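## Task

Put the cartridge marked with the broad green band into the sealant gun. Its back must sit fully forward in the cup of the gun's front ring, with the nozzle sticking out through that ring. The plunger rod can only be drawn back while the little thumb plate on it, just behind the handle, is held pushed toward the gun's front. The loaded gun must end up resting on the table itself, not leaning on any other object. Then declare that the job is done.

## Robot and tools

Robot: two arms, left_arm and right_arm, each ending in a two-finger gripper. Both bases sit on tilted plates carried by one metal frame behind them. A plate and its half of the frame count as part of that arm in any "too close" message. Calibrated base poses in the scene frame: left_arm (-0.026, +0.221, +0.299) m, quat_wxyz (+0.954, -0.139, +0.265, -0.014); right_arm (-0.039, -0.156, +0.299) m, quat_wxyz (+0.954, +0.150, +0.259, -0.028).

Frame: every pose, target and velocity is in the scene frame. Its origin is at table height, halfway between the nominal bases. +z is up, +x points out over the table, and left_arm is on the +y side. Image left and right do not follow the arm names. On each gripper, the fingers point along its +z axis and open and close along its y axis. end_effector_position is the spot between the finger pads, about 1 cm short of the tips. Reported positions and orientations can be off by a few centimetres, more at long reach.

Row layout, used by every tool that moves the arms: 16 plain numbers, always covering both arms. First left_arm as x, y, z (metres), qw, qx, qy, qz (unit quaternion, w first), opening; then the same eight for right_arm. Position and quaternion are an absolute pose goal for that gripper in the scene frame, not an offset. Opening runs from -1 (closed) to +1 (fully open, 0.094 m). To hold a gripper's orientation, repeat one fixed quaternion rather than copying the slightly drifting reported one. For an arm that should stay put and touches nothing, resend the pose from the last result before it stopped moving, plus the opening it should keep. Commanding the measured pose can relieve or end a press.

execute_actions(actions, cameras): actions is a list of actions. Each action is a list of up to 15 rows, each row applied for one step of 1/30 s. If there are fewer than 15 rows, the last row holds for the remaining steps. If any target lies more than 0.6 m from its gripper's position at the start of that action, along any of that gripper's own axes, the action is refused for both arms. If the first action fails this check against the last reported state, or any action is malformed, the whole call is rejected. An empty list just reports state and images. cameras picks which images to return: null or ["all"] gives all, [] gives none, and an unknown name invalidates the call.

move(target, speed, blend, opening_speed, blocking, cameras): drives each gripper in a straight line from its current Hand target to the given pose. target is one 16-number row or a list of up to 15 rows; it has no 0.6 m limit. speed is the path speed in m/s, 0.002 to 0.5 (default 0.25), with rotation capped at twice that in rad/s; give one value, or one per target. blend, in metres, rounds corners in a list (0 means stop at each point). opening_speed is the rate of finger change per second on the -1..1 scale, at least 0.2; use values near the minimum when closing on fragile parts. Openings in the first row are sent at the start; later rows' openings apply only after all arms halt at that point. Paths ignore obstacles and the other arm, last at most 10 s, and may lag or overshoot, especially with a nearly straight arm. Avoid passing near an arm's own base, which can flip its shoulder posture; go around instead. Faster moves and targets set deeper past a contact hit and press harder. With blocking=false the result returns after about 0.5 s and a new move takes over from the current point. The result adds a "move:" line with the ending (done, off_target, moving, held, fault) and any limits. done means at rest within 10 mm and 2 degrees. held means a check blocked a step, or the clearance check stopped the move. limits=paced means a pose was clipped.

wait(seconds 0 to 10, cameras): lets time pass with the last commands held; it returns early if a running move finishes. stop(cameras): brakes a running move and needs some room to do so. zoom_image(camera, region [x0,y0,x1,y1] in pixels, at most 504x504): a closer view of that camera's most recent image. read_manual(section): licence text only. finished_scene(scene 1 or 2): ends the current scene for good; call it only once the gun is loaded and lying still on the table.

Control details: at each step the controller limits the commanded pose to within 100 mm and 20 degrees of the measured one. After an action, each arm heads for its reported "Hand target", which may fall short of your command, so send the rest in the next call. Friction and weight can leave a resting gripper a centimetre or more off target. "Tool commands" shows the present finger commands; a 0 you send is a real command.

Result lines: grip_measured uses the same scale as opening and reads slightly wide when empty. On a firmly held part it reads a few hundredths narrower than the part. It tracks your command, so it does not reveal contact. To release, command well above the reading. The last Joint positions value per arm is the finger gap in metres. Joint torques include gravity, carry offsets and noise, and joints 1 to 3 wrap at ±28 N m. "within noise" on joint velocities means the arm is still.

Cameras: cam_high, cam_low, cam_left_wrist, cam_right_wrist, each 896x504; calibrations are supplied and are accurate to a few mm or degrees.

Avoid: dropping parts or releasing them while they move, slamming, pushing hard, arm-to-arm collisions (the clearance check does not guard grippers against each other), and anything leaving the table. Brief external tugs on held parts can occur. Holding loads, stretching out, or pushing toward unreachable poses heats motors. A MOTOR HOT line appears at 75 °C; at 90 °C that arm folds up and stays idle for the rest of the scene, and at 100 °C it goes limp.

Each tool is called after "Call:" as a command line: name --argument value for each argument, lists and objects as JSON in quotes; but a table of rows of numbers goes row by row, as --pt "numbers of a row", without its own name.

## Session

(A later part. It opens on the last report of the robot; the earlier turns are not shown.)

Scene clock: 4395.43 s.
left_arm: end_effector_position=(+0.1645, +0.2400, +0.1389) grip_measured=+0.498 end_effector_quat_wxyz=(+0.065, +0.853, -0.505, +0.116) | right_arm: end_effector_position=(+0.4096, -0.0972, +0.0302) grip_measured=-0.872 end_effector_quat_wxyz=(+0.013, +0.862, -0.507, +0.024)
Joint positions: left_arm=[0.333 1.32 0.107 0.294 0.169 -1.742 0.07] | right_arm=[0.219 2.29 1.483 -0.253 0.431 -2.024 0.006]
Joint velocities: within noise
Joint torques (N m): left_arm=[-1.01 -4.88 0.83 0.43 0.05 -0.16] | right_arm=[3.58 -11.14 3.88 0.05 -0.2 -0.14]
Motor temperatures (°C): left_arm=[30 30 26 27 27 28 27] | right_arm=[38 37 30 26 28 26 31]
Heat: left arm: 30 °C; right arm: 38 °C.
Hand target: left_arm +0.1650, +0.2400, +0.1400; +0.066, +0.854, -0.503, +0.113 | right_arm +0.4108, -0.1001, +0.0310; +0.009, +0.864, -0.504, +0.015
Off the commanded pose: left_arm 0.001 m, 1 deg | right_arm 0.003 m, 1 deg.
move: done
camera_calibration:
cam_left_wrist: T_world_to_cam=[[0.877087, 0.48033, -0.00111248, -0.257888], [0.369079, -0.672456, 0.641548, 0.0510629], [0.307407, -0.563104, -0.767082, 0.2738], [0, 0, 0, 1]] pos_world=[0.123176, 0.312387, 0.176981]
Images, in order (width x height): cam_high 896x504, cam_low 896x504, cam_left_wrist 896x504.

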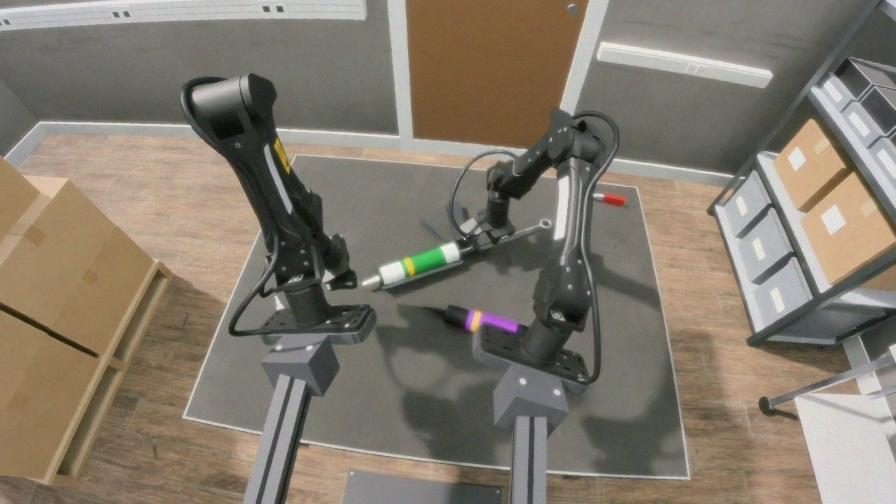

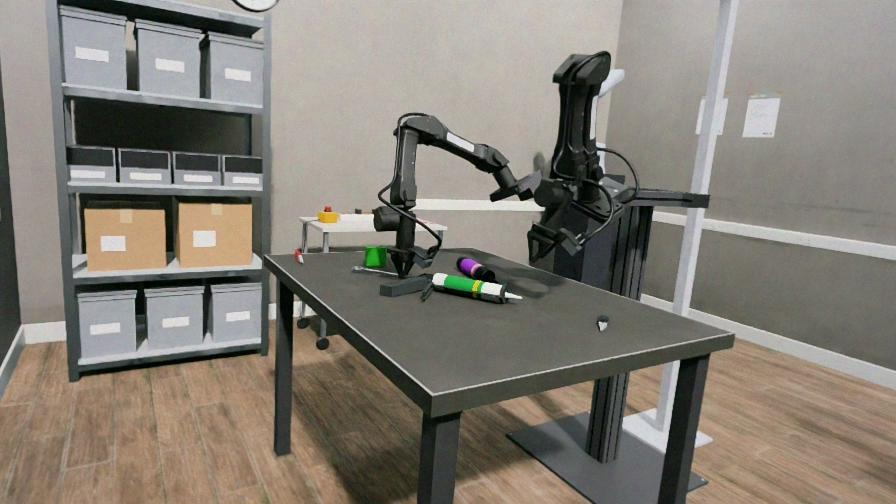

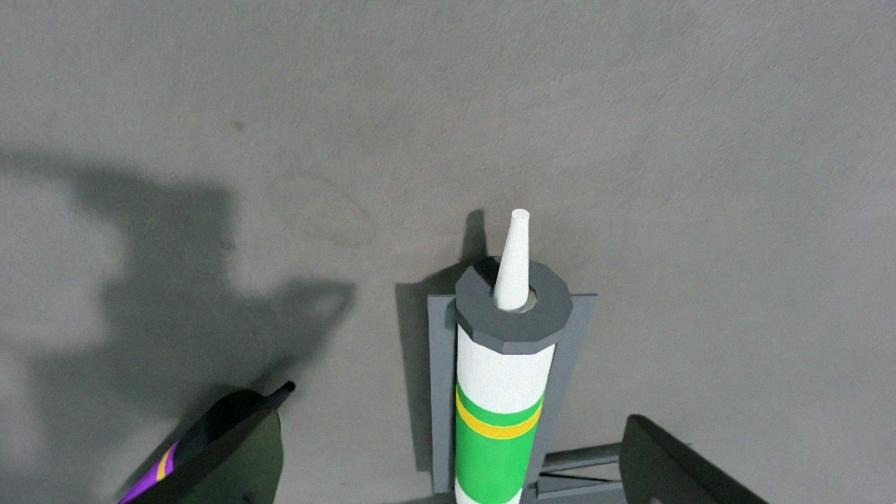

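Call:
move --pt "0.17 0.23 0.17 -0.0662 -0.8542 0.5031 -0.1124 0.5 0.411 -0.100 0.031 -0.0088 -0.8637 0.5037 -0.0151 -1.0" --pt "0.22 0.19 0.16 -0.1124 0.5031 0.8542 0.0662 0.5 0.411 -0.100 0.031 -0.0088 -0.8637 0.5037 -0.0151 -1.0" --speed 0.3 --cameras '["cam_left_wrist","cam_high"]'

Scene clock: 4444.33 s.
left_arm: end_effector_position=(+0.2222, +0.1910, +0.1645) grip_measured=+0.498 end_effector_quat_wxyz=(+0.649, +0.471, +0.567, -0.190) | right_arm: end_effector_position=(+0.4096, -0.0972, +0.0302) grip_measured=-0.872 end_effector_quat_wxyz=(+0.013, +0.862, -0.507, +0.024)
Joint positions: left_arm=[0.663 2.614 0.985 -1.573 1.558 -2.072 0.07] | right_arm=[0.219 2.29 1.483 -0.253 0.431 -2.024 0.006]
Joint velocities: within noise
Joint torques (N m): left_arm=[0.72 -4.07 -3.33 -1.22 -0.33 -0.13] | right_arm=[3.56 -11.07 3.97 0.06 -0.2 -0.15]
Motor temperatures (°C): left_arm=[29 30 26 28 27 28 27] | right_arm=[36 39 31 26 28 26 31]
Heat: left arm: 30 °C; right arm: 39 °C.
Hand target: left_arm +0.2196, +0.1905, +0.1602; +0.645, +0.462, +0.575, -0.198 | right_arm +0.4108, -0.1001, +0.0310; +0.009, +0.864, -0.504, +0.015
Off the commanded pose: left_arm 0.005 m, 101 deg; orientation clipped | right_arm 0.003 m, 1 deg.
joint sent to its limit (left arm) — joint 4 (wrist pitch), lower limit; joint 5 (wrist yaw), upper limit; joint 6 (wrist roll), lower limit. The joint targets are off in orientation, not in position.
move: off_target (left_arm); limits=paced
camera_calibration:
cam_left_wrist: T_world_to_cam=[[-0.776888, -0.490892, -0.394297, 0.332785], [0.0231849, 0.603499, -0.797026, 0.0501406], [0.629212, -0.628342, -0.45747, 0.138143], [0, 0, 0, 1]] pos_world=[0.170453, 0.219903, 0.234376]
Images, in order (width x height): cam_high 896x504, cam_left_wrist 896x504.

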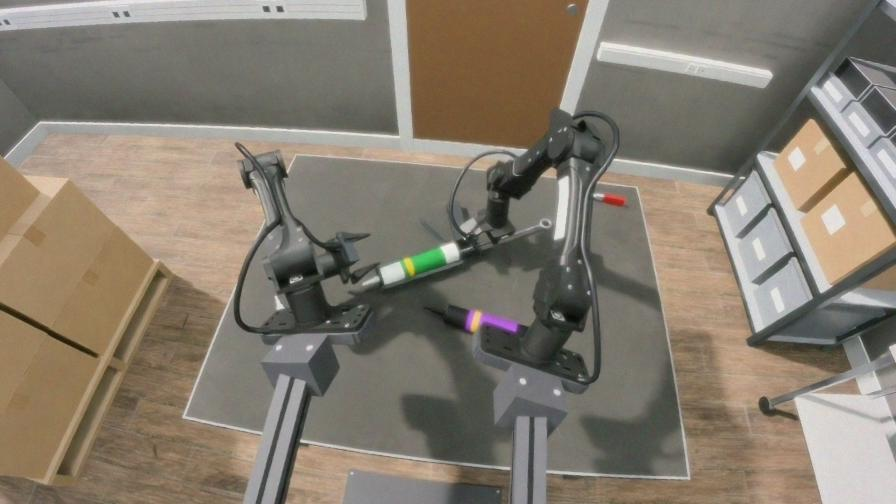

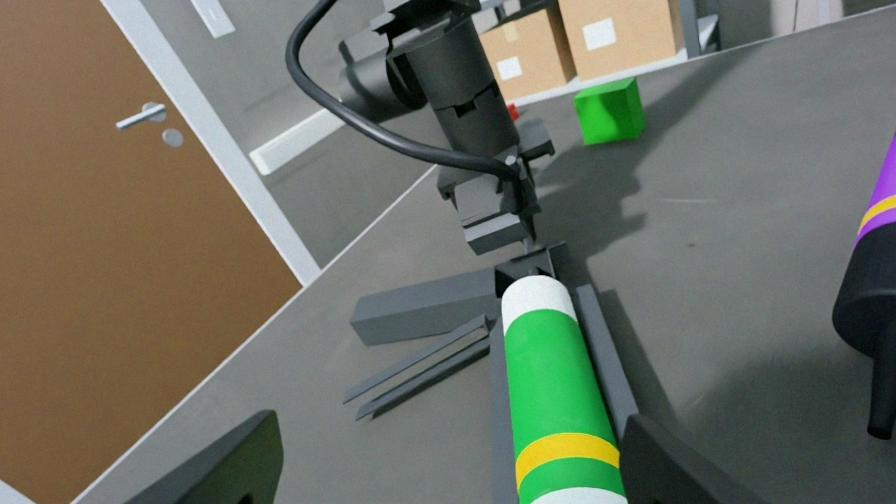

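Call:
move --pt "0.18 0.22 0.16 -0.0662 -0.8542 0.5031 -0.1124 0.5 0.411 -0.100 0.031 -0.0088 -0.8637 0.5037 -0.0151 -1.0" --pt "0.20 0.20 0.16 0.0 -0.259 0.966 0.0 0.5 0.411 -0.100 0.031 -0.0088 -0.8637 0.5037 -0.0151 -1.0" --speed 0.3 --cameras '["cam_left_wrist","cam_high"]'

Scene clock: 4457.53 s.
left_arm: end_effector_position=(+0.2030, +0.2009, +0.1611) grip_measured=+0.499 end_effector_quat_wxyz=(+0.008, -0.273, +0.962, -0.007) | right_arm: end_effector_position=(+0.4096, -0.0972, +0.0302) grip_measured=-0.872 end_effector_quat_wxyz=(+0.013, +0.862, -0.507, +0.024)
Joint positions: left_arm=[-0.226 1.341 0.357 -0.083 -0.381 -0.703 0.07] | right_arm=[0.219 2.29 1.483 -0.253 0.431 -2.024 0.006]
Joint velocities: within noise
Joint torques (N m): left_arm=[-2.48 -2.97 3.15 0.4 -0.12 0.11] | right_arm=[3.59 -11.02 3.89 0.09 -0.2 -0.12]
Motor temperatures (°C): left_arm=[29 30 26 28 27 28 27] | right_arm=[36 39 31 26 28 26 31]
Heat: left arm: 30 °C; right arm: 39 °C.
Hand target: left_arm +0.2000, +0.2000, +0.1601; +0.000, -0.259, +0.966, +0.000 | right_arm +0.4108, -0.1001, +0.0310; +0.009, +0.864, -0.504, +0.015
Off the commanded pose: left_arm 0.003 m, 2 deg | right_arm 0.003 m, 1 deg.
move: done
camera_calibration:
cam_left_wrist: T_world_to_cam=[[0.525276, -0.850867, 0.0105139, 0.064178], [-0.779918, -0.476462, 0.405847, 0.228146], [-0.340312, -0.221381, -0.913881, 0.343508], [0, 0, 0, 1]] pos_world=[0.261124, 0.239356, 0.220658]
Images, in order (width x height): cam_high 896x504, cam_left_wrist 896x504.

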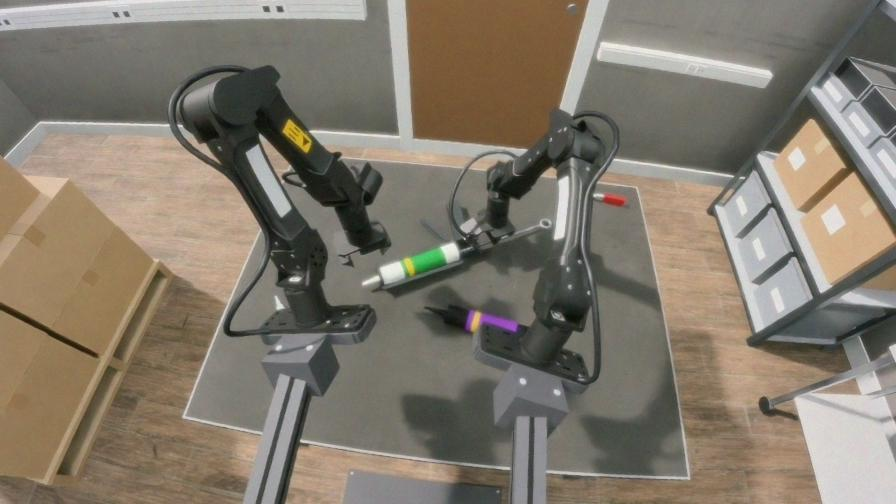

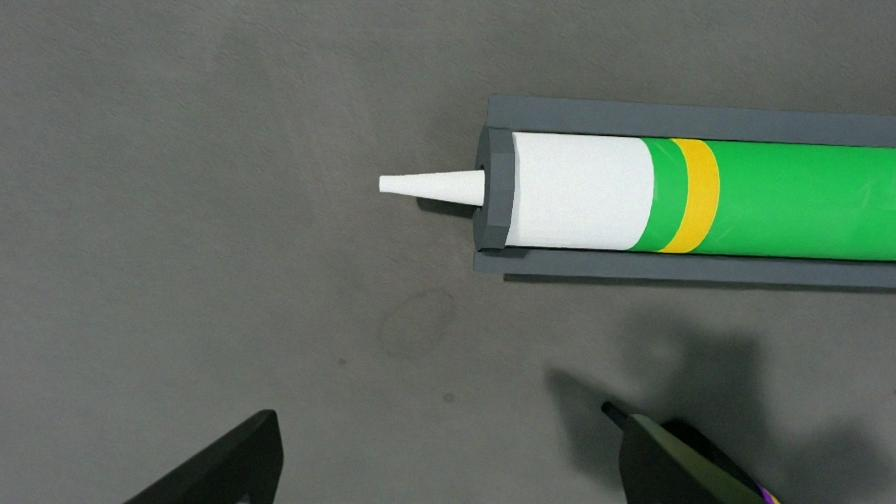

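Call:
zoom_image --camera "cam_left_wrist" --region '[430, 80, 630, 290]'

Scaled by 2.400.

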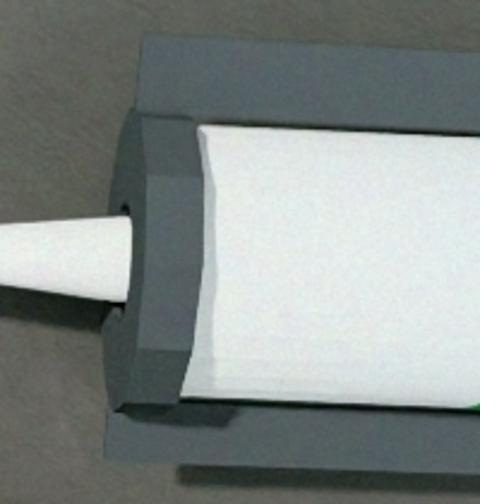

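Call:
zoom_image --camera "cam_low" --region '[425, 260, 535, 315]'

Call:
zoom_image --camera "cam_low" --region '[475, 265, 535, 315]'

This scene's latest camera images include none from cam_low. They are from: cam_high, cam_left_wrist. cam_low's image comes with the result of a call that names it in "cameras".

This scene's latest camera images include none from cam_low. They are from: cam_high, cam_left_wrist. cam_low's image comes with the result of a call that names it in "cameras".

Call:
move --pt "0.265 0.218 0.13 -0.3697 -0.2391 0.8924 -0.0990 0.5 0.411 -0.100 0.031 -0.0088 -0.8637 0.5037 -0.0151 -1.0" --pt "0.265 0.218 0.09 -0.3697 -0.2391 0.8924 -0.0990 0.5 0.411 -0.100 0.031 -0.0088 -0.8637 0.5037 -0.0151 -1.0" --speed 0.2 --cameras '["cam_left_wrist","cam_low"]'

Scene clock: 4490.47 s.
left_arm: end_effector_position=(+0.2660, +0.2204, +0.0969) grip_measured=+0.499 end_effector_quat_wxyz=(-0.368, -0.242, +0.893, -0.094) | right_arm: end_effector_position=(+0.4096, -0.0972, +0.0302) grip_measured=-0.872 end_effector_quat_wxyz=(+0.013, +0.862, -0.507, +0.024)
Joint positions: left_arm=[0.158 2.153 1.454 -1.023 0.089 -0.385 0.07] | right_arm=[0.219 2.29 1.483 -0.253 0.431 -2.024 0.006]
Joint velocities: within noise
Joint torques (N m): left_arm=[-2.09 -8.7 2.76 -0.91 0.17 0.07] | right_arm=[3.59 -11.1 3.92 0.08 -0.21 -0.16]
Motor temperatures (°C): left_arm=[29 30 27 27 26 28 27] | right_arm=[35 39 31 26 28 26 32]
Heat: left arm: 30 °C; right arm: 39 °C.
Hand target: left_arm +0.2648, +0.2180, +0.0901; -0.370, -0.239, +0.892, -0.099 | right_arm +0.4108, -0.1001, +0.0310; +0.009, +0.864, -0.504, +0.015
Off the commanded pose: left_arm 0.007 m, 1 deg | right_arm 0.003 m, 1 deg.
move: done
camera_calibration:
cam_left_wrist: T_world_to_cam=[[0.498319, -0.866837, -0.016492, 0.061604], [-0.298897, -0.189621, 0.935257, 0.0701836], [-0.813842, -0.461126, -0.353586, 0.435058], [0, 0, 0, 1]] pos_world=[0.344348, 0.267326, 0.0892068]
Images, in order (width x height): cam_low 896x504, cam_left_wrist 896x504.

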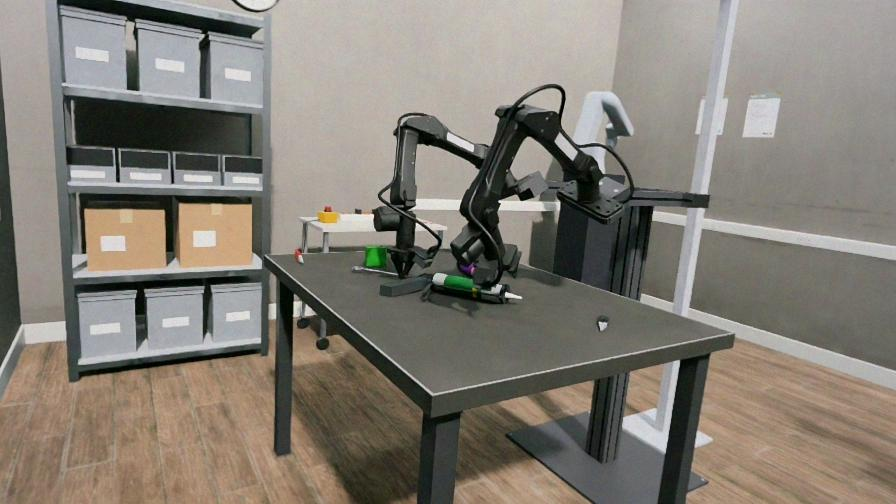

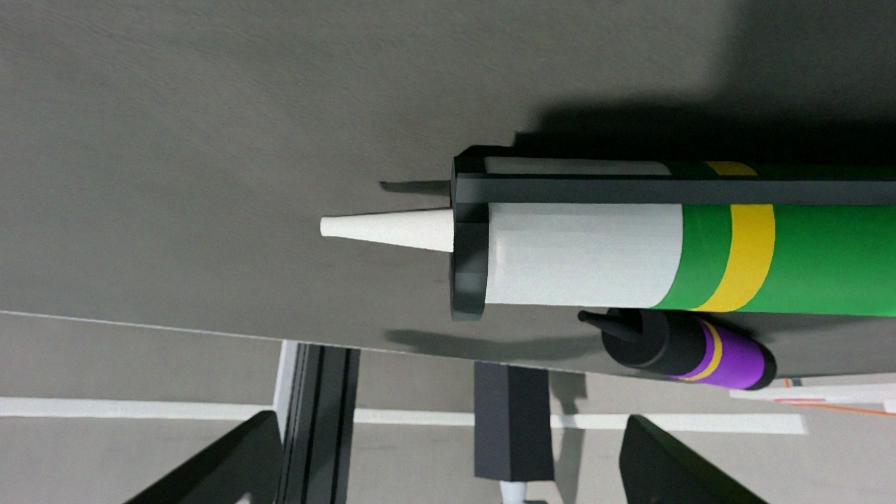

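Call:
zoom_image --camera "cam_left_wrist" --region '[430, 120, 630, 340]'

Call:
zoom_image --camera "cam_left_wrist" --region '[440, 200, 520, 330]'

Scaled by 2.291.

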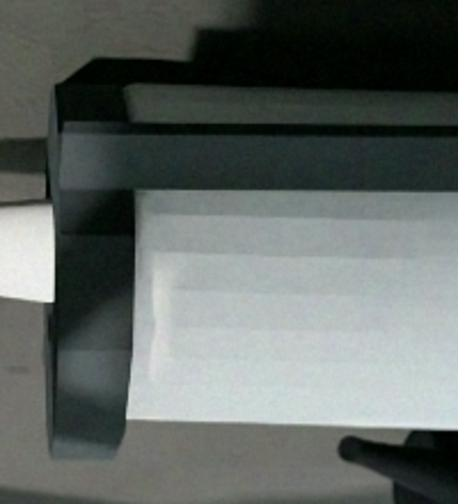

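Scaled by 3.877.

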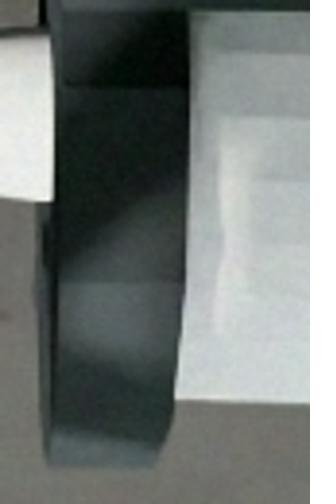

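Call:
move --pt "0.25 0.17 0.16 0.0 -0.259 0.966 0.0 0.5 0.411 -0.100 0.031 -0.0088 -0.8637 0.5037 -0.0151 -1.0" --pt "0.325 0.055 0.15 0.0 -0.259 0.966 0.0 0.5 0.411 -0.100 0.031 -0.0088 -0.8637 0.5037 -0.0151 -1.0" --speed 0.2 --cameras '["cam_left_wrist"]'

Scene clock: 4535.33 s.
left_arm: end_effector_position=(+0.3326, +0.0581, +0.1555) grip_measured=+0.499 end_effector_quat_wxyz=(+0.009, -0.267, +0.964, -0.012) | right_arm: end_effector_position=(+0.4096, -0.0972, +0.0302) grip_measured=-0.872 end_effector_quat_wxyz=(+0.013, +0.862, -0.507, +0.024)
Joint positions: left_arm=[-0.537 1.925 1.131 -0.401 -0.506 -1.001 0.07] | right_arm=[0.219 2.29 1.483 -0.253 0.431 -2.024 0.006]
Joint velocities: within noise
Joint torques (N m): left_arm=[-6.06 -6.28 4.63 0.36 -0.12 -0.15] | right_arm=[3.52 -11.14 3.84 0.09 -0.21 -0.15]
Motor temperatures (°C): left_arm=[29 32 27 29 26 28 27] | right_arm=[35 40 31 26 28 26 32]
Heat: left arm: 32 °C; right arm: 40 °C.
Hand target: left_arm +0.3250, +0.0552, +0.1502; +0.000, -0.259, +0.966, +0.000 | right_arm +0.4108, -0.1001, +0.0310; +0.009, +0.864, -0.504, +0.015
Off the commanded pose: left_arm 0.010 m, 2 deg | right_arm 0.003 m, 1 deg.
move: done
camera_calibration:
cam_left_wrist: T_world_to_cam=[[0.515262, -0.856764, 0.0214841, -0.123459], [-0.786994, -0.463079, 0.407675, 0.264717], [-0.339332, -0.226967, -0.912874, 0.350724], [0, 0, 0, 1]] pos_world=[0.390957, 0.0964124, 0.214901]
Images, in order (width x height): cam_left_wrist 896x504.

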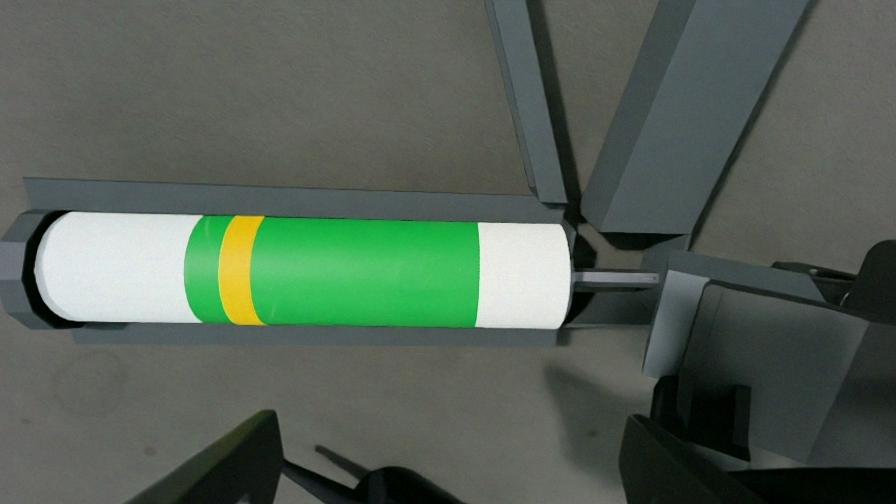

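Call:
move --pt "0.325 0.055 0.15 0.0 -0.259 0.966 0.0 0.5 0.411 -0.100 0.031 -0.0088 -0.8637 0.5037 -0.0151 0.0" --pt "0.25 0.17 0.16 0.0 -0.259 0.966 0.0 0.5 0.411 -0.105 0.12 -0.0088 -0.8637 0.5037 -0.0151 0.6" --pt "0.165 0.240 0.14 -0.0662 -0.8542 0.5031 -0.1124 -0.3 0.411 -0.105 0.15 -0.0088 -0.8637 0.5037 -0.0151 0.6" --speed 0.2 --cameras '["cam_low"]'

Call:
move --pt "0.165 0.240 0.14 -0.0662 -0.8542 0.5031 -0.1124 -0.3 0.36 -0.02 0.14 -0.0088 -0.8637 0.5037 -0.0151 0.6" --pt "0.165 0.240 0.14 -0.0662 -0.8542 0.5031 -0.1124 -0.3 0.310 0.085 0.10 -0.0088 -0.8637 0.5037 -0.0151 0.6" --speed 0.12 --cameras '["cam_left_wrist","cam_right_wrist"]'

Scene clock: 4574.30 s.
left_arm: end_effector_position=(+0.1659, +0.2398, +0.1396) grip_measured=-0.298 end_effector_quat_wxyz=(+0.067, +0.851, -0.509, +0.111) | right_arm: end_effector_position=(+0.4114, -0.1088, +0.1360) grip_measured=+0.598 end_effector_quat_wxyz=(+0.015, +0.861, -0.507, +0.012)
Joint positions: left_arm=[0.322 1.309 0.121 0.261 0.156 -1.742 0.033] | right_arm=[0.287 1.996 1.426 -0.543 0.452 -1.946 0.075]
Joint velocities: within noise
Joint torques (N m): left_arm=[-0.02 -4.01 -0.27 0.74 0.18 -0.14] | right_arm=[5.78 -13.33 2.36 0.09 0.05 0.09]
Motor temperatures (°C): left_arm=[30 31 27 27 26 28 27] | right_arm=[35 42 31 26 28 26 31]
Heat: left arm: 31 °C; right arm: 42 °C.
Hand target: left_arm +0.1650, +0.2400, +0.1400; +0.066, +0.854, -0.503, +0.112 | right_arm +0.4111, -0.1050, +0.1495; +0.009, +0.864, -0.504, +0.015
Off the commanded pose: left_arm 0.001 m, 1 deg | right_arm 0.015 m, 1 deg.
move: off_target (right_arm); target 2's new opening was sent with right_arm's hand 0.011 m and 1 deg from that target
Images, in order (width x height): cam_low 896x504.

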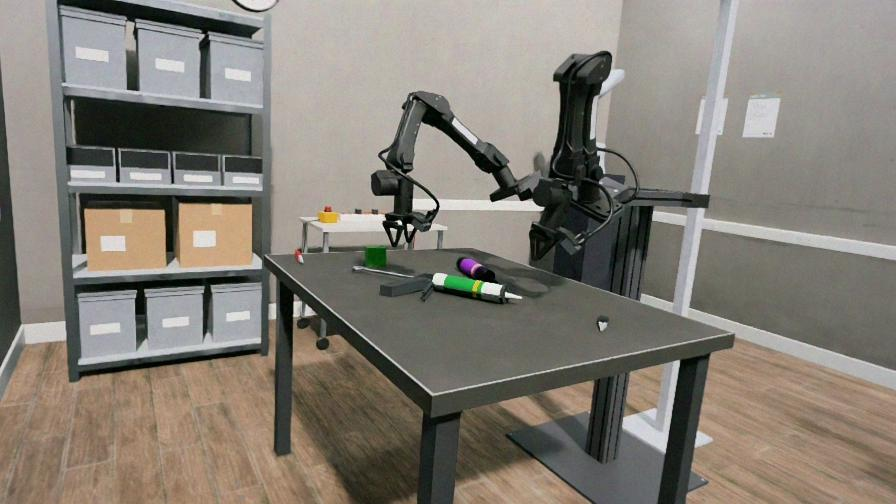

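Scene clock: 4576.87 s.
left_arm: end_effector_position=(+0.1661, +0.2398, +0.1397) grip_measured=-0.298 end_effector_quat_wxyz=(+0.066, +0.851, -0.509, +0.111) | right_arm: end_effector_position=(+0.3127, +0.0750, +0.1001) grip_measured=+0.598 end_effector_quat_wxyz=(+0.012, +0.861, -0.509, +0.014)
Joint positions: left_arm=[0.322 1.309 0.121 0.262 0.157 -1.742 0.033] | right_arm=[0.693 2.335 1.409 -0.403 0.594 -1.505 0.075]
Joint velocities: within noise
Joint torques (N m): left_arm=[-0.03 -4 -0.39 0.74 0.15 -0.14] | right_arm=[7.82 -8.29 4.36 0.22 0.01 0.08]
Motor temperatures (°C): left_arm=[30 31 27 27 26 28 27] | right_arm=[35 42 31 26 28 26 31]
Heat: left arm: 31 °C; right arm: 42 °C.
Hand target: left_arm +0.1651, +0.2400, +0.1400; +0.066, +0.854, -0.503, +0.112 | right_arm +0.3099, +0.0848, +0.1001; +0.009, +0.864, -0.504, +0.015
Off the commanded pose: left_arm 0.001 m, 1 deg | right_arm 0.010 m, 1 deg.
move: done
camera_calibration:
cam_left_wrist: T_world_to_cam=[[0.881437, 0.472251, -0.00695655, -0.257193], [0.3681, -0.677666, 0.636609, 0.051953], [0.295925, -0.563691, -0.771155, 0.276448], [0, 0, 0, 1]] pos_world=[0.125768, 0.312498, 0.178321]
cam_right_wrist: T_world_to_cam=[[0.879842, 0.475252, -0.00371172, -0.31049], [0.423358, -0.780175, 0.460538, -0.082054], [0.215975, -0.406772, -0.887632, 0.139022], [0, 0, 0, 1]] pos_world=[0.277895, 0.140095, 0.160037]
Images, in order (width x height): cam_left_wrist 896x504, cam_right_wrist 896x504.

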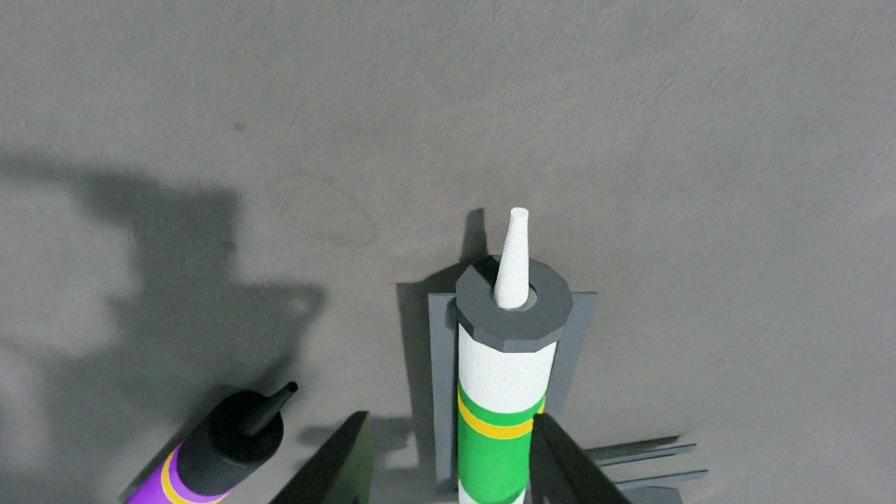

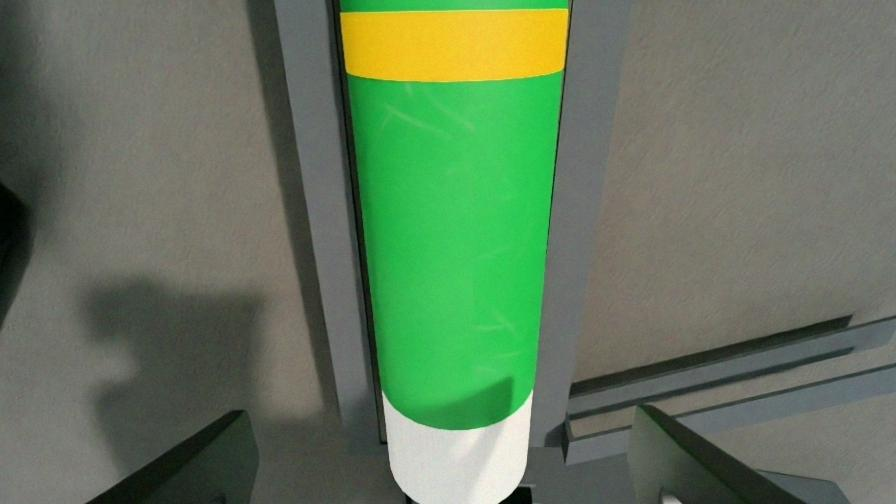

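Call:
move --pt "0.165 0.240 0.14 -0.0662 -0.8542 0.5031 -0.1124 -0.3 0.312 0.084 0.07 -0.0088 -0.8637 0.5037 -0.0151 0.6" --pt "0.165 0.240 0.14 -0.0662 -0.8542 0.5031 -0.1124 -0.3 0.312 0.084 0.046 -0.0088 -0.8637 0.5037 -0.0151 0.6" --speed 0.06 --cameras '["cam_right_wrist"]'

Scene clock: 4585.33 s.
left_arm: end_effector_position=(+0.1662, +0.2398, +0.1397) grip_measured=-0.298 end_effector_quat_wxyz=(+0.066, +0.851, -0.509, +0.112) | right_arm: end_effector_position=(+0.3148, +0.0794, +0.0522) grip_measured=+0.598 end_effector_quat_wxyz=(+0.011, +0.862, -0.506, +0.022)
Joint positions: left_arm=[0.322 1.309 0.121 0.262 0.157 -1.742 0.033] | right_arm=[0.644 2.472 1.464 -0.277 0.595 -1.575 0.075]
Joint velocities: within noise
Joint torques (N m): left_arm=[-0.1 -4.01 -0.27 0.74 0.13 -0.13] | right_arm=[6.26 -8.32 3.7 0.31 -0.13 -0.1]
Motor temperatures (°C): left_arm=[30 31 27 28 26 28 27] | right_arm=[36 40 31 26 28 26 30]
Heat: left arm: 31 °C; right arm: 40 °C.
Hand target: left_arm +0.1651, +0.2399, +0.1400; +0.066, +0.854, -0.503, +0.112 | right_arm +0.3119, +0.0839, +0.0462; +0.009, +0.864, -0.504, +0.015
Off the commanded pose: left_arm 0.001 m, 1 deg | right_arm 0.008 m, 1 deg.
move: done
camera_calibration:
cam_right_wrist: T_world_to_cam=[[0.877069, 0.480319, 0.00663031, -0.314672], [0.420654, -0.77464, 0.472211, -0.0575844], [0.231948, -0.411373, -0.881461, 0.0928963], [0, 0, 0, 1]] pos_world=[0.278665, 0.144751, 0.111163]
Images, in order (width x height): cam_right_wrist 896x504.

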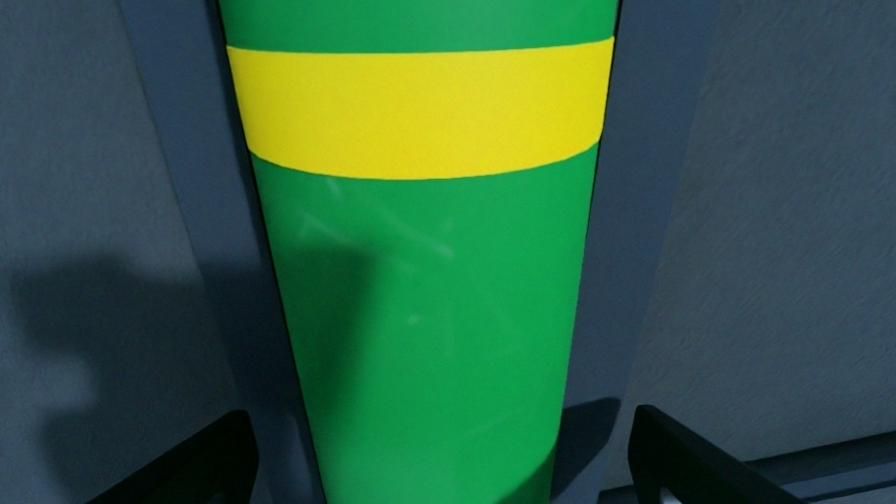

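Call:
move --target '[0.165,0.240,0.14,-0.0662,-0.8542,0.5031,-0.1124,-0.3,0.312,0.083,0.037,-0.0088,-0.8637,0.5037,-0.0151,0.6]' --speed 0.06 --cameras '["cam_right_wrist"]'

Call:
move --target '[0.165,0.240,0.14,-0.0662,-0.8542,0.5031,-0.1124,-0.3,0.312,0.083,0.038,-0.0088,-0.8637,0.5037,-0.0151,-0.5]' --opening_speed 0.5 --cameras '["cam_right_wrist","cam_left_wrist"]'

Scene clock: 4593.73 s.
left_arm: end_effector_position=(+0.1663, +0.2398, +0.1397) grip_measured=-0.298 end_effector_quat_wxyz=(+0.066, +0.851, -0.509, +0.112) | right_arm: end_effector_position=(+0.3159, +0.0796, +0.0455) grip_measured=+0.598 end_effector_quat_wxyz=(+0.009, +0.862, -0.506, +0.023)
Joint positions: left_arm=[0.322 1.309 0.121 0.262 0.157 -1.742 0.033] | right_arm=[0.635 2.49 1.472 -0.257 0.591 -1.588 0.075]
Joint velocities: within noise
Joint torques (N m): left_arm=[0.05 -4.05 -0.31 0.73 0.13 -0.14] | right_arm=[5.98 -7.92 3.67 0.35 -0.15 -0.06]
Motor temperatures (°C): left_arm=[29 31 27 28 26 28 27] | right_arm=[36 41 31 26 28 26 30]
Heat: left arm: 31 °C; right arm: 41 °C.
Hand target: left_arm +0.1651, +0.2400, +0.1400; +0.066, +0.854, -0.503, +0.112 | right_arm +0.3119, +0.0827, +0.0373; +0.009, +0.864, -0.504, +0.015
Off the commanded pose: left_arm 0.001 m, 1 deg | right_arm 0.010 m, 1 deg.
move: done
camera_calibration:
cam_right_wrist: T_world_to_cam=[[0.876711, 0.480901, 0.0105633, -0.315813], [0.419739, -0.775567, 0.471503, -0.0543394], [0.234939, -0.408938, -0.881801, 0.0856524], [0, 0, 0, 1]] pos_world=[0.279562, 0.144758, 0.104486]
Images, in order (width x height): cam_right_wrist 896x504.

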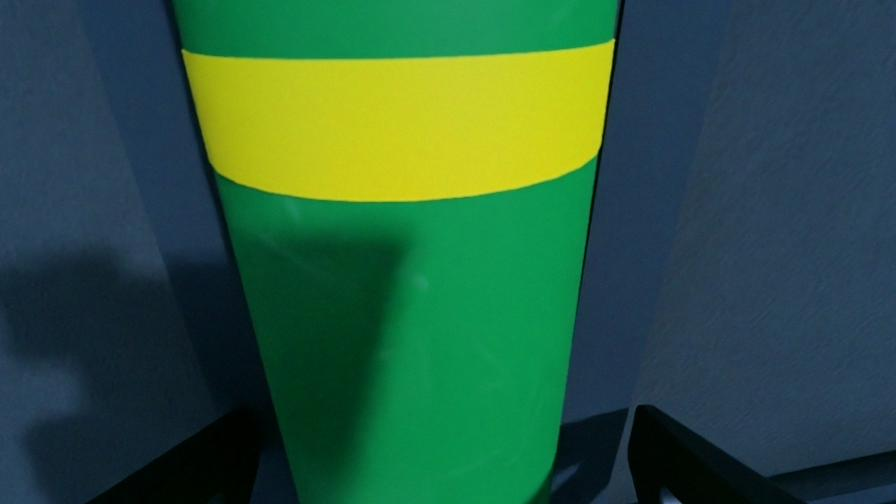

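Scene clock: 4596.13 s.
left_arm: end_effector_position=(+0.1663, +0.2398, +0.1397) grip_measured=-0.298 end_effector_quat_wxyz=(+0.066, +0.851, -0.509, +0.112) | right_arm: end_effector_position=(+0.3131, +0.0785, +0.0458) grip_measured=-0.017 end_effector_quat_wxyz=(+0.014, +0.865, -0.502, +0.018)
Joint positions: left_arm=[0.322 1.309 0.121 0.262 0.157 -1.742 0.033] | right_arm=[0.635 2.49 1.474 -0.275 0.589 -1.59 0.046]
Joint velocities: within noise
Joint torques (N m): left_arm=[-0.01 -3.95 -0.28 0.74 0.12 -0.12] | right_arm=[6.06 -8.13 3.48 0.49 -0.11 -0.07]
Motor temperatures (°C): left_arm=[29 31 27 28 26 28 27] | right_arm=[36 41 31 26 28 26 30]
Heat: left arm: 31 °C; right arm: 41 °C.
Hand target: left_arm +0.1651, +0.2400, +0.1400; +0.066, +0.854, -0.503, +0.112 | right_arm +0.3119, +0.0828, +0.0383; +0.009, +0.864, -0.504, +0.015
Off the commanded pose: left_arm 0.001 m, 1 deg | right_arm 0.009 m, 1 deg.
move: done
camera_calibration:
cam_left_wrist: T_world_to_cam=[[0.881414, 0.472302, -0.00627084, -0.257471], [0.367604, -0.677568, 0.637, 0.0518666], [0.296608, -0.563766, -0.770838, 0.276268], [0, 0, 0, 1]] pos_world=[0.125929, 0.312498, 0.178304]
cam_right_wrist: T_world_to_cam=[[0.872036, 0.489432, -0.00299761, -0.311443], [0.43333, -0.769201, 0.469633, -0.0588416], [0.227548, -0.410836, -0.882857, 0.088636], [0, 0, 0, 1]] pos_world=[0.276919, 0.143584, 0.104953]
Images, in order (width x height): cam_left_wrist 896x504, cam_right_wrist 896x504.

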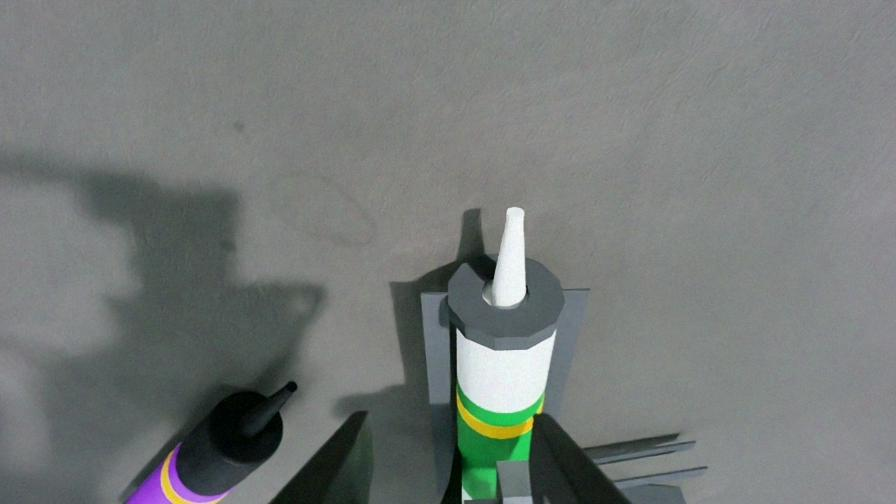

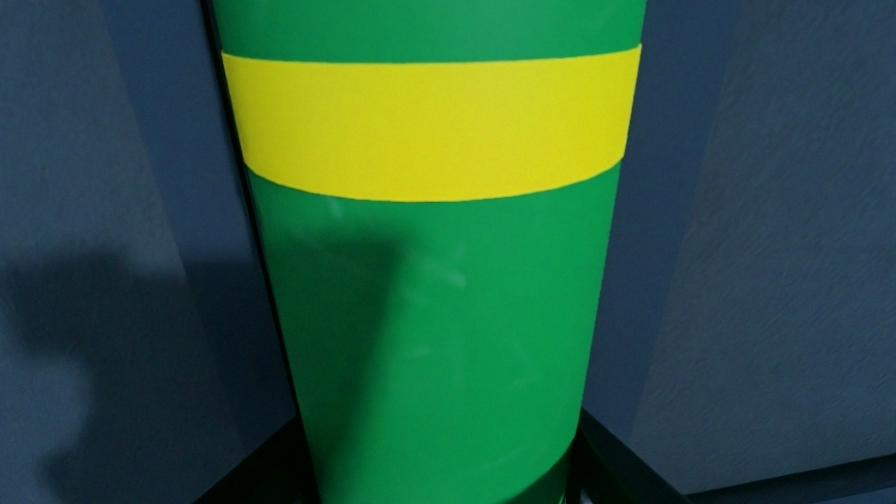

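Call:
move --pt "0.180 0.240 0.07 -0.0672 -0.8498 0.5106 -0.1119 -0.3 0.312 0.083 0.038 -0.0088 -0.8637 0.5037 -0.0151 -0.5" --pt "0.191 0.239 0.016 -0.0672 -0.8498 0.5106 -0.1119 -0.3 0.312 0.083 0.038 -0.0088 -0.8637 0.5037 -0.0151 -0.5" --pt "0.200 0.208 0.015 -0.0672 -0.8498 0.5106 -0.1119 -0.3 0.312 0.083 0.038 -0.0088 -0.8637 0.5037 -0.0151 -0.5" --speed 0.08 --cameras '["cam_left_wrist"]'

Scene clock: 4616.83 s.
left_arm: end_effector_position=(+0.2046, +0.2101, +0.0194) grip_measured=-0.298 end_effector_quat_wxyz=(+0.064, +0.848, -0.513, +0.118) | right_arm: end_effector_position=(+0.3131, +0.0785, +0.0458) grip_measured=-0.017 end_effector_quat_wxyz=(+0.014, +0.865, -0.502, +0.018)
Joint positions: left_arm=[0.206 2.204 0.447 0.854 0.094 -1.824 0.033] | right_arm=[0.635 2.49 1.474 -0.275 0.589 -1.59 0.046]
Joint velocities: within noise
Joint torques (N m): left_arm=[-1.98 -4.27 -2.52 0.82 0.08 -0.14] | right_arm=[6.05 -8.09 3.33 0.47 -0.07 -0.04]
Motor temperatures (°C): left_arm=[29 31 26 27 26 28 27] | right_arm=[36 41 31 26 28 26 31]
Heat: left arm: 31 °C; right arm: 41 °C.
Hand target: left_arm +0.1998, +0.2081, +0.0152; +0.067, +0.850, -0.511, +0.112 | right_arm +0.3119, +0.0828, +0.0383; +0.009, +0.864, -0.504, +0.015
Off the commanded pose: left_arm 0.007 m, 1 deg | right_arm 0.009 m, 1 deg.
move: done
camera_calibration:
cam_left_wrist: T_world_to_cam=[[0.885628, 0.464362, 0.00553606, -0.277324], [0.351984, -0.678983, 0.644274, 0.0975994], [0.302935, -0.568639, -0.764775, 0.155045], [0, 0, 0, 1]] pos_world=[0.164284, 0.283212, 0.0572289]
Images, in order (width x height): cam_left_wrist 896x504.

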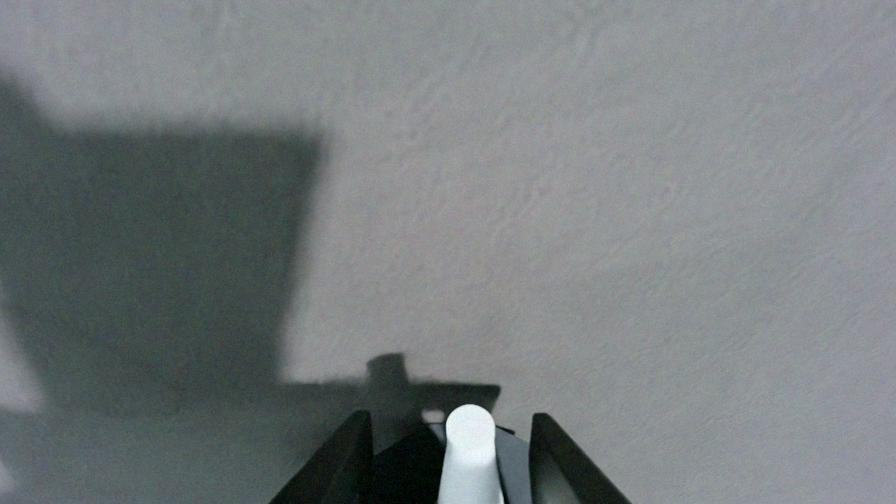

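Call:
move --target '[0.206,0.203,0.015,-0.0672,-0.8498,0.5106,-0.1119,-0.3,0.300,0.105,0.042,-0.0088,-0.8637,0.5037,-0.0151,-0.5]' --speed 0.04 --cameras '["cam_left_wrist","cam_right_wrist","cam_low","cam_high"]'

Call:
zoom_image --camera "cam_low" --region '[400, 220, 540, 320]'

Call:
zoom_image --camera "cam_high" --region '[360, 200, 510, 310]'

Scene clock: 4626.63 s.
left_arm: end_effector_position=(+0.2127, +0.2081, +0.0182) grip_measured=-0.298 end_effector_quat_wxyz=(+0.056, +0.849, -0.511, +0.121) | right_arm: end_effector_position=(+0.3133, +0.0831, +0.0467) grip_measured=-0.018 end_effector_quat_wxyz=(+0.022, +0.859, -0.511, +0.032)
Joint positions: left_arm=[0.186 2.204 0.463 0.855 0.074 -1.845 0.033] | right_arm=[0.655 2.51 1.501 -0.292 0.626 -1.545 0.046]
Joint velocities: within noise
Joint torques (N m): left_arm=[-2.62 -4.96 -2.22 0.61 0.09 -0.13] | right_arm=[8.96 -7.19 3.88 0.32 -0.32 0.15]
Motor temperatures (°C): left_arm=[29 31 27 28 26 28 27] | right_arm=[36 41 31 26 28 26 31]
Heat: left arm: 31 °C; right arm: 41 °C.
Hand target: left_arm +0.2059, +0.2032, +0.0153; +0.067, +0.850, -0.511, +0.112 | right_arm +0.2994, +0.1039, +0.0429; +0.009, +0.864, -0.503, +0.015
Off the commanded pose: left_arm 0.009 m, 2 deg | right_arm 0.026 m, 3 deg.
move: off_target (right_arm)
camera_calibration:
cam_left_wrist: T_world_to_cam=[[0.881572, 0.471578, 0.0211043, -0.284544], [0.349711, -0.682475, 0.641818, 0.0954172], [0.317071, -0.558428, -0.766567, 0.145457], [0, 0, 0, 1]] pos_world=[0.171357, 0.280532, 0.0562671]
cam_right_wrist: T_world_to_cam=[[0.882457, 0.470392, -0.000626473, -0.315635], [0.408328, -0.765362, 0.497482, -0.0496264], [0.233532, -0.439262, -0.867474, 0.0909739], [0, 0, 0, 1]] pos_world=[0.277553, 0.150452, 0.103408]

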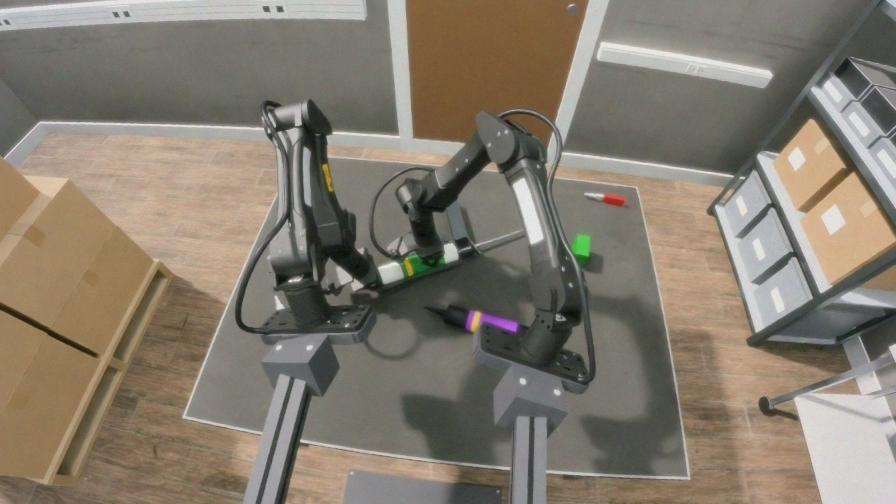

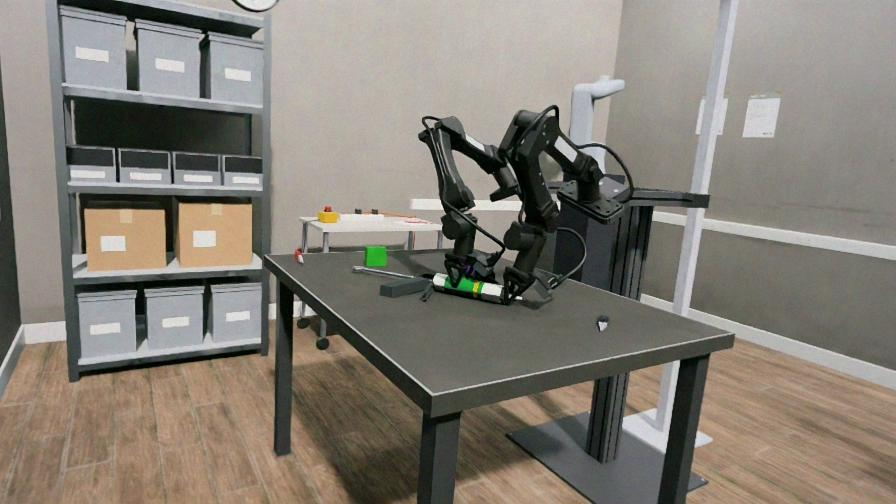

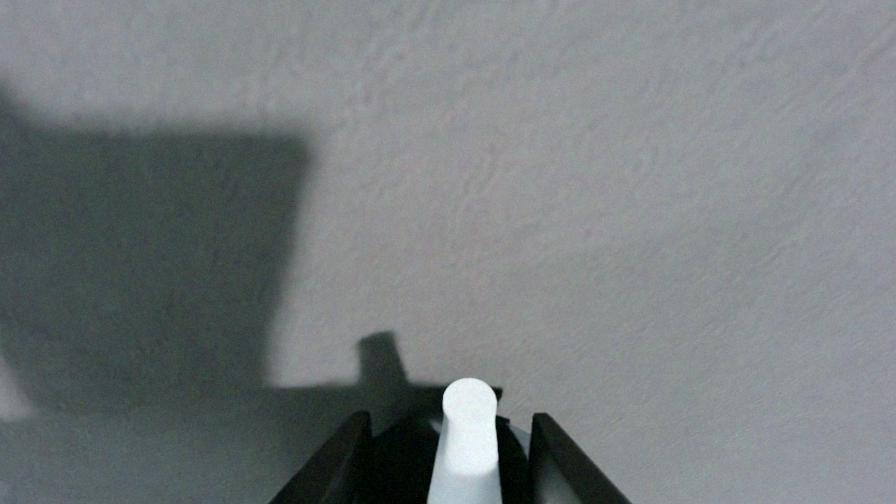

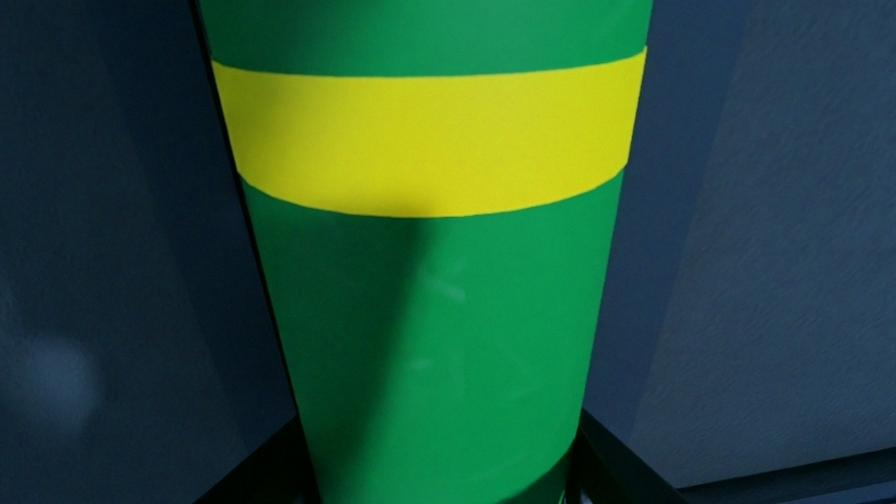

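Scaled by 3.600.

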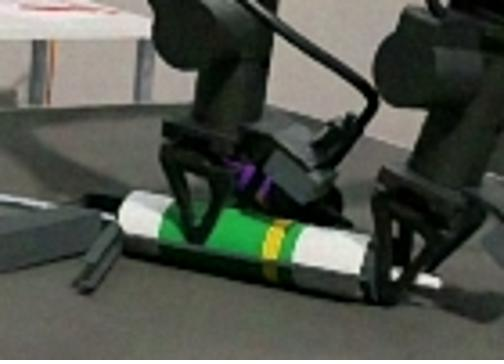

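Scaled by 3.360.

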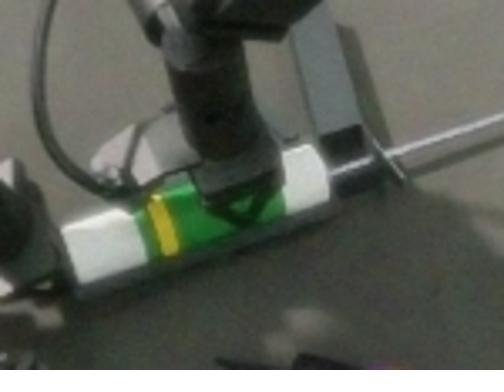

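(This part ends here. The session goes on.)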